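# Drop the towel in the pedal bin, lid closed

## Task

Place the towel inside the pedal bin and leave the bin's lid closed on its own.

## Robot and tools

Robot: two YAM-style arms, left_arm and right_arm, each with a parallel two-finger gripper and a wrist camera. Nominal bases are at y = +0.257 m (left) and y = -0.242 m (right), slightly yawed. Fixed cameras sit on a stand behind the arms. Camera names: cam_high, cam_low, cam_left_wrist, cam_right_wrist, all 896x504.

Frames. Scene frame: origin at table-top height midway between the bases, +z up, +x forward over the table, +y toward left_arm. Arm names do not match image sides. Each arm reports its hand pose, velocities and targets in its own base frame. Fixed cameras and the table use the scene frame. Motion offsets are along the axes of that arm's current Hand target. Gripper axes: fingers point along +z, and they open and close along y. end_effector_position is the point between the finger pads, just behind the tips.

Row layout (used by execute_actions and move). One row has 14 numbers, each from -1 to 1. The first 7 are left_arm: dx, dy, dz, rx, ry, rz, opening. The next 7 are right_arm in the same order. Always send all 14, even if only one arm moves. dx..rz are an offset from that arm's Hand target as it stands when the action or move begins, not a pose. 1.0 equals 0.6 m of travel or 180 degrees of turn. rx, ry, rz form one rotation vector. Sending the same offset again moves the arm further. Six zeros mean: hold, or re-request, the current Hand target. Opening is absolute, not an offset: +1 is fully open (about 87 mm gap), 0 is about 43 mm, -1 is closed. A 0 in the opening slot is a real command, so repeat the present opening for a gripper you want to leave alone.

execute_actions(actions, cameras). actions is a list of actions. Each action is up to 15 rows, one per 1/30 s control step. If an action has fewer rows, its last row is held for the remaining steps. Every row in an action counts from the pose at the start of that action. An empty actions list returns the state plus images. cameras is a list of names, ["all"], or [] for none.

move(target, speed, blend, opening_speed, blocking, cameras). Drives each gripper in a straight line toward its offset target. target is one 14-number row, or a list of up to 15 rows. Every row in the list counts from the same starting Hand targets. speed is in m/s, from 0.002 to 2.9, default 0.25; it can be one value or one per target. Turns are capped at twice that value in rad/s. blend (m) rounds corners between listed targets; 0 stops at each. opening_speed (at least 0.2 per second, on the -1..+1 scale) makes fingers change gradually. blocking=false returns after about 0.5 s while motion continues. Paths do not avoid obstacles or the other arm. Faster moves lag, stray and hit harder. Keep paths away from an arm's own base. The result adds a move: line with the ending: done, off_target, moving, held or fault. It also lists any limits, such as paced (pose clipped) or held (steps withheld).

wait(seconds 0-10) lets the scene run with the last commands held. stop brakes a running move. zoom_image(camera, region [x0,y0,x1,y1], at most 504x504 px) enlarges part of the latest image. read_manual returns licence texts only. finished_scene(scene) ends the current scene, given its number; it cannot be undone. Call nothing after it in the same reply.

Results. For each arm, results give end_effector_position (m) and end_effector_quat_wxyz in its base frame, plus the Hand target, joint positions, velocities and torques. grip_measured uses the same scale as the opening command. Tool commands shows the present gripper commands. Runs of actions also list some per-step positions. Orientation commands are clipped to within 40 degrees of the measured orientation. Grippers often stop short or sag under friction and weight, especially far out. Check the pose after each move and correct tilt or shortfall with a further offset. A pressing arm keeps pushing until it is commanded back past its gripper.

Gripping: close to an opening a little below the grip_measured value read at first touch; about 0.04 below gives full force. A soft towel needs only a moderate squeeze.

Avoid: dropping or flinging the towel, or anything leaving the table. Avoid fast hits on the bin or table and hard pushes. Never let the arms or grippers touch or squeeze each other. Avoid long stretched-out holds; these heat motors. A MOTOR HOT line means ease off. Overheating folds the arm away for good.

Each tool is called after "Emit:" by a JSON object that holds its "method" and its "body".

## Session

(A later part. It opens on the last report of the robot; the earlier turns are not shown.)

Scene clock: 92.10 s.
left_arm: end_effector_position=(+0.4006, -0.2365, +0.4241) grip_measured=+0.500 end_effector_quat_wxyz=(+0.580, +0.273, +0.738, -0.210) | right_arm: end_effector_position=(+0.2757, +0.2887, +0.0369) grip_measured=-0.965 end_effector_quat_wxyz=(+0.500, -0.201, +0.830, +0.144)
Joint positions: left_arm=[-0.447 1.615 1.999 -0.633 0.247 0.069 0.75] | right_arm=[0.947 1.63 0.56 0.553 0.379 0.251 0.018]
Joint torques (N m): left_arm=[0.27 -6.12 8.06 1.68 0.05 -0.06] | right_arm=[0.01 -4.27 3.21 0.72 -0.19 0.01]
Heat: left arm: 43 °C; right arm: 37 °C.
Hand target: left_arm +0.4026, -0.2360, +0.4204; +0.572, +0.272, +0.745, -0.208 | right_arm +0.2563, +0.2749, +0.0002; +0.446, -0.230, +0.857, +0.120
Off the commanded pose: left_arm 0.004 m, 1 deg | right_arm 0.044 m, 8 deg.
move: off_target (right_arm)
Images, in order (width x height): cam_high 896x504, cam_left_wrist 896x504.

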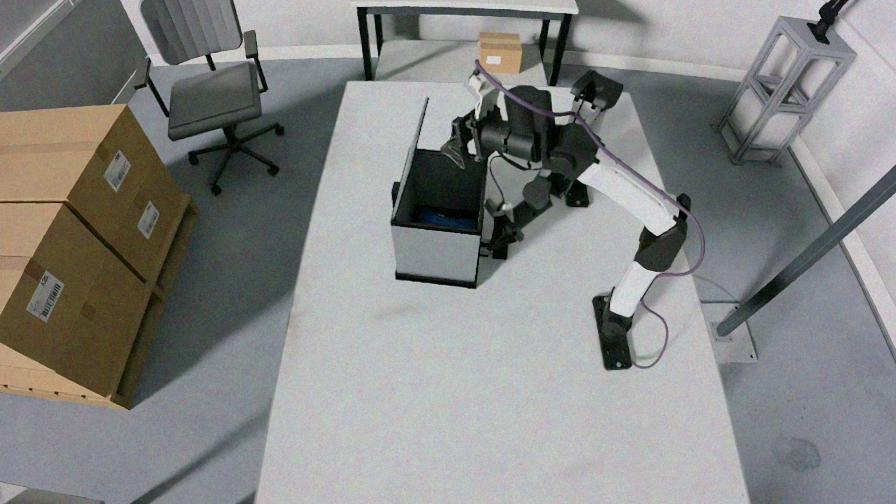

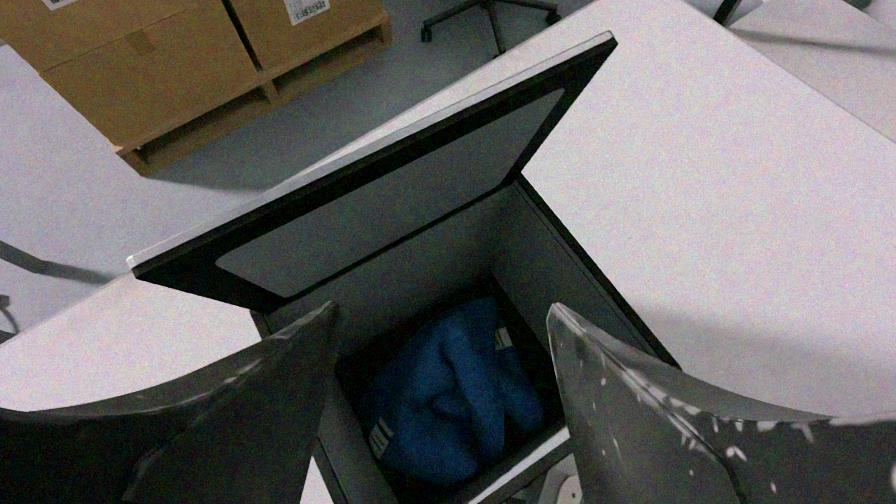

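Emit:
{"method": "move", "body": {"target": [-0.05,0.15,-0.37,0,0,0,0.5,0,0,0,0,0,0,-1]}}

Emit:
{"method": "move", "body": {"target": [0,0,0,0,0,0,0.5,-0.107,0,-0.197,0,0,0,-1], "speed": 0.06}}

Emit:
{"method": "wait", "body": {"seconds": 0.7, "cameras": ["cam_high","cam_low"]}}

Scene clock: 100.47 s.
left_arm: end_effector_position=(+0.3016, -0.0332, +0.5108) grip_measured=+0.500 end_effector_quat_wxyz=(+0.592, +0.266, +0.734, -0.199) | right_arm: end_effector_position=(+0.2757, +0.2887, +0.0369) grip_measured=-0.965 end_effector_quat_wxyz=(+0.500, -0.201, +0.830, +0.144)
Joint positions: left_arm=[0.367 1.742 2.856 -1.532 0.999 0.381 0.75] | right_arm=[0.947 1.63 0.56 0.553 0.379 0.251 0.018]
Joint torques (N m): left_arm=[-0.13 -3.47 3.51 1.43 0.35 0.05] | right_arm=[-0.01 -4.27 3.21 0.72 -0.19 0.01]
Heat: left arm: 42 °C; right arm: 37 °C.
Hand target: left_arm +0.3023, -0.0341, +0.5068; +0.572, +0.272, +0.745, -0.208 | right_arm +0.2563, +0.2749, +0.0002; +0.446, -0.230, +0.857, +0.120
Off the commanded pose: left_arm 0.004 m, 3 deg | right_arm 0.044 m, 8 deg.
elbow stopped short (left arm): the move would have taken joint 3 (elbow) straighter than the controller allows.
move: off_target (left_arm, right_arm)

Scene clock: 103.40 s.
left_arm: end_effector_position=(+0.3015, -0.0333, +0.5106) grip_measured=+0.500 end_effector_quat_wxyz=(+0.592, +0.266, +0.734, -0.199) | right_arm: end_effector_position=(+0.2019, +0.2386, +0.1049) grip_measured=-0.965 end_effector_quat_wxyz=(+0.432, -0.239, +0.863, +0.108)
Joint positions: left_arm=[0.367 1.742 2.856 -1.533 0.999 0.381 0.75] | right_arm=[1.064 1.136 0.656 -0.245 0.429 0.329 0.018]
Joint torques (N m): left_arm=[-0.13 -3.45 3.51 1.38 0.35 0.03] | right_arm=[0.18 -4.77 9.81 1.37 0.32 0.01]
Heat: left arm: 42 °C; right arm: 37 °C.
Hand target: left_arm +0.3023, -0.0341, +0.5068; +0.572, +0.272, +0.745, -0.208 | right_arm +0.2044, +0.2447, +0.1206; +0.446, -0.230, +0.857, +0.120
Off the commanded pose: left_arm 0.004 m, 3 deg | right_arm 0.017 m, 2 deg.
elbow stopped short (left arm): the move would have taken joint 3 (elbow) straighter than the controller allows.
move: off_target (left_arm, right_arm)

Scene clock: 104.10 s.
left_arm: end_effector_position=(+0.3015, -0.0333, +0.5106) grip_measured=+0.500 end_effector_quat_wxyz=(+0.592, +0.266, +0.734, -0.199) | right_arm: end_effector_position=(+0.2019, +0.2385, +0.1048) grip_measured=-0.965 end_effector_quat_wxyz=(+0.432, -0.239, +0.863, +0.108)
Joint positions: left_arm=[0.367 1.742 2.856 -1.533 0.999 0.381 0.75] | right_arm=[1.064 1.136 0.656 -0.246 0.429 0.329 0.018]
Joint torques (N m): left_arm=[-0.12 -3.48 3.52 1.38 0.35 0.03] | right_arm=[0.18 -4.77 9.81 1.36 0.32 0.02]
Heat: left arm: 42 °C; right arm: 38 °C.
Hand target: left_arm +0.3023, -0.0341, +0.5068; +0.572, +0.272, +0.745, -0.208 | right_arm +0.2044, +0.2447, +0.1206; +0.446, -0.230, +0.857, +0.120
Tool commands: left_gripper/opening=+0.5 right_gripper/opening=-1.0
Off the commanded pose: left_arm 0.004 m, 3 deg | right_arm 0.017 m, 2 deg.
wait: 0.70 s; at rest by 0.17 s
Images, in order (width x height): cam_high 896x504, cam_low 896x504.

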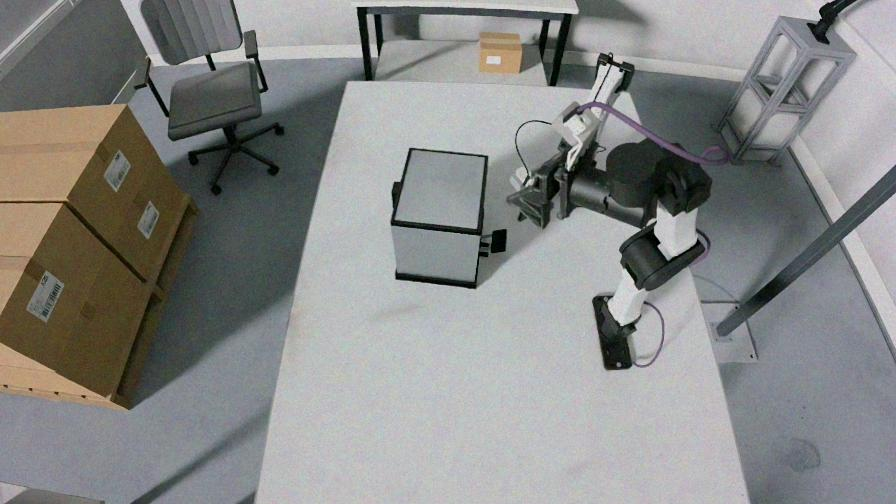

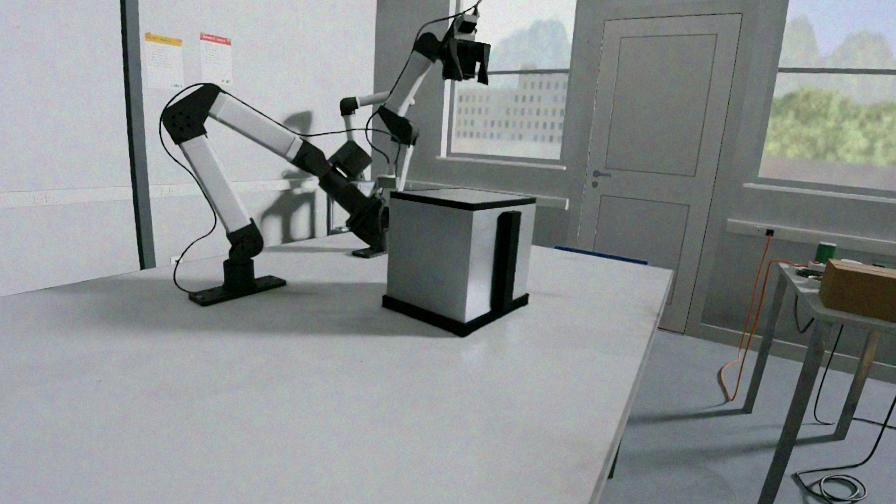

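Emit:
{"method": "finished_scene", "body": {"scene": 3}}

The scene is finished: the task was done.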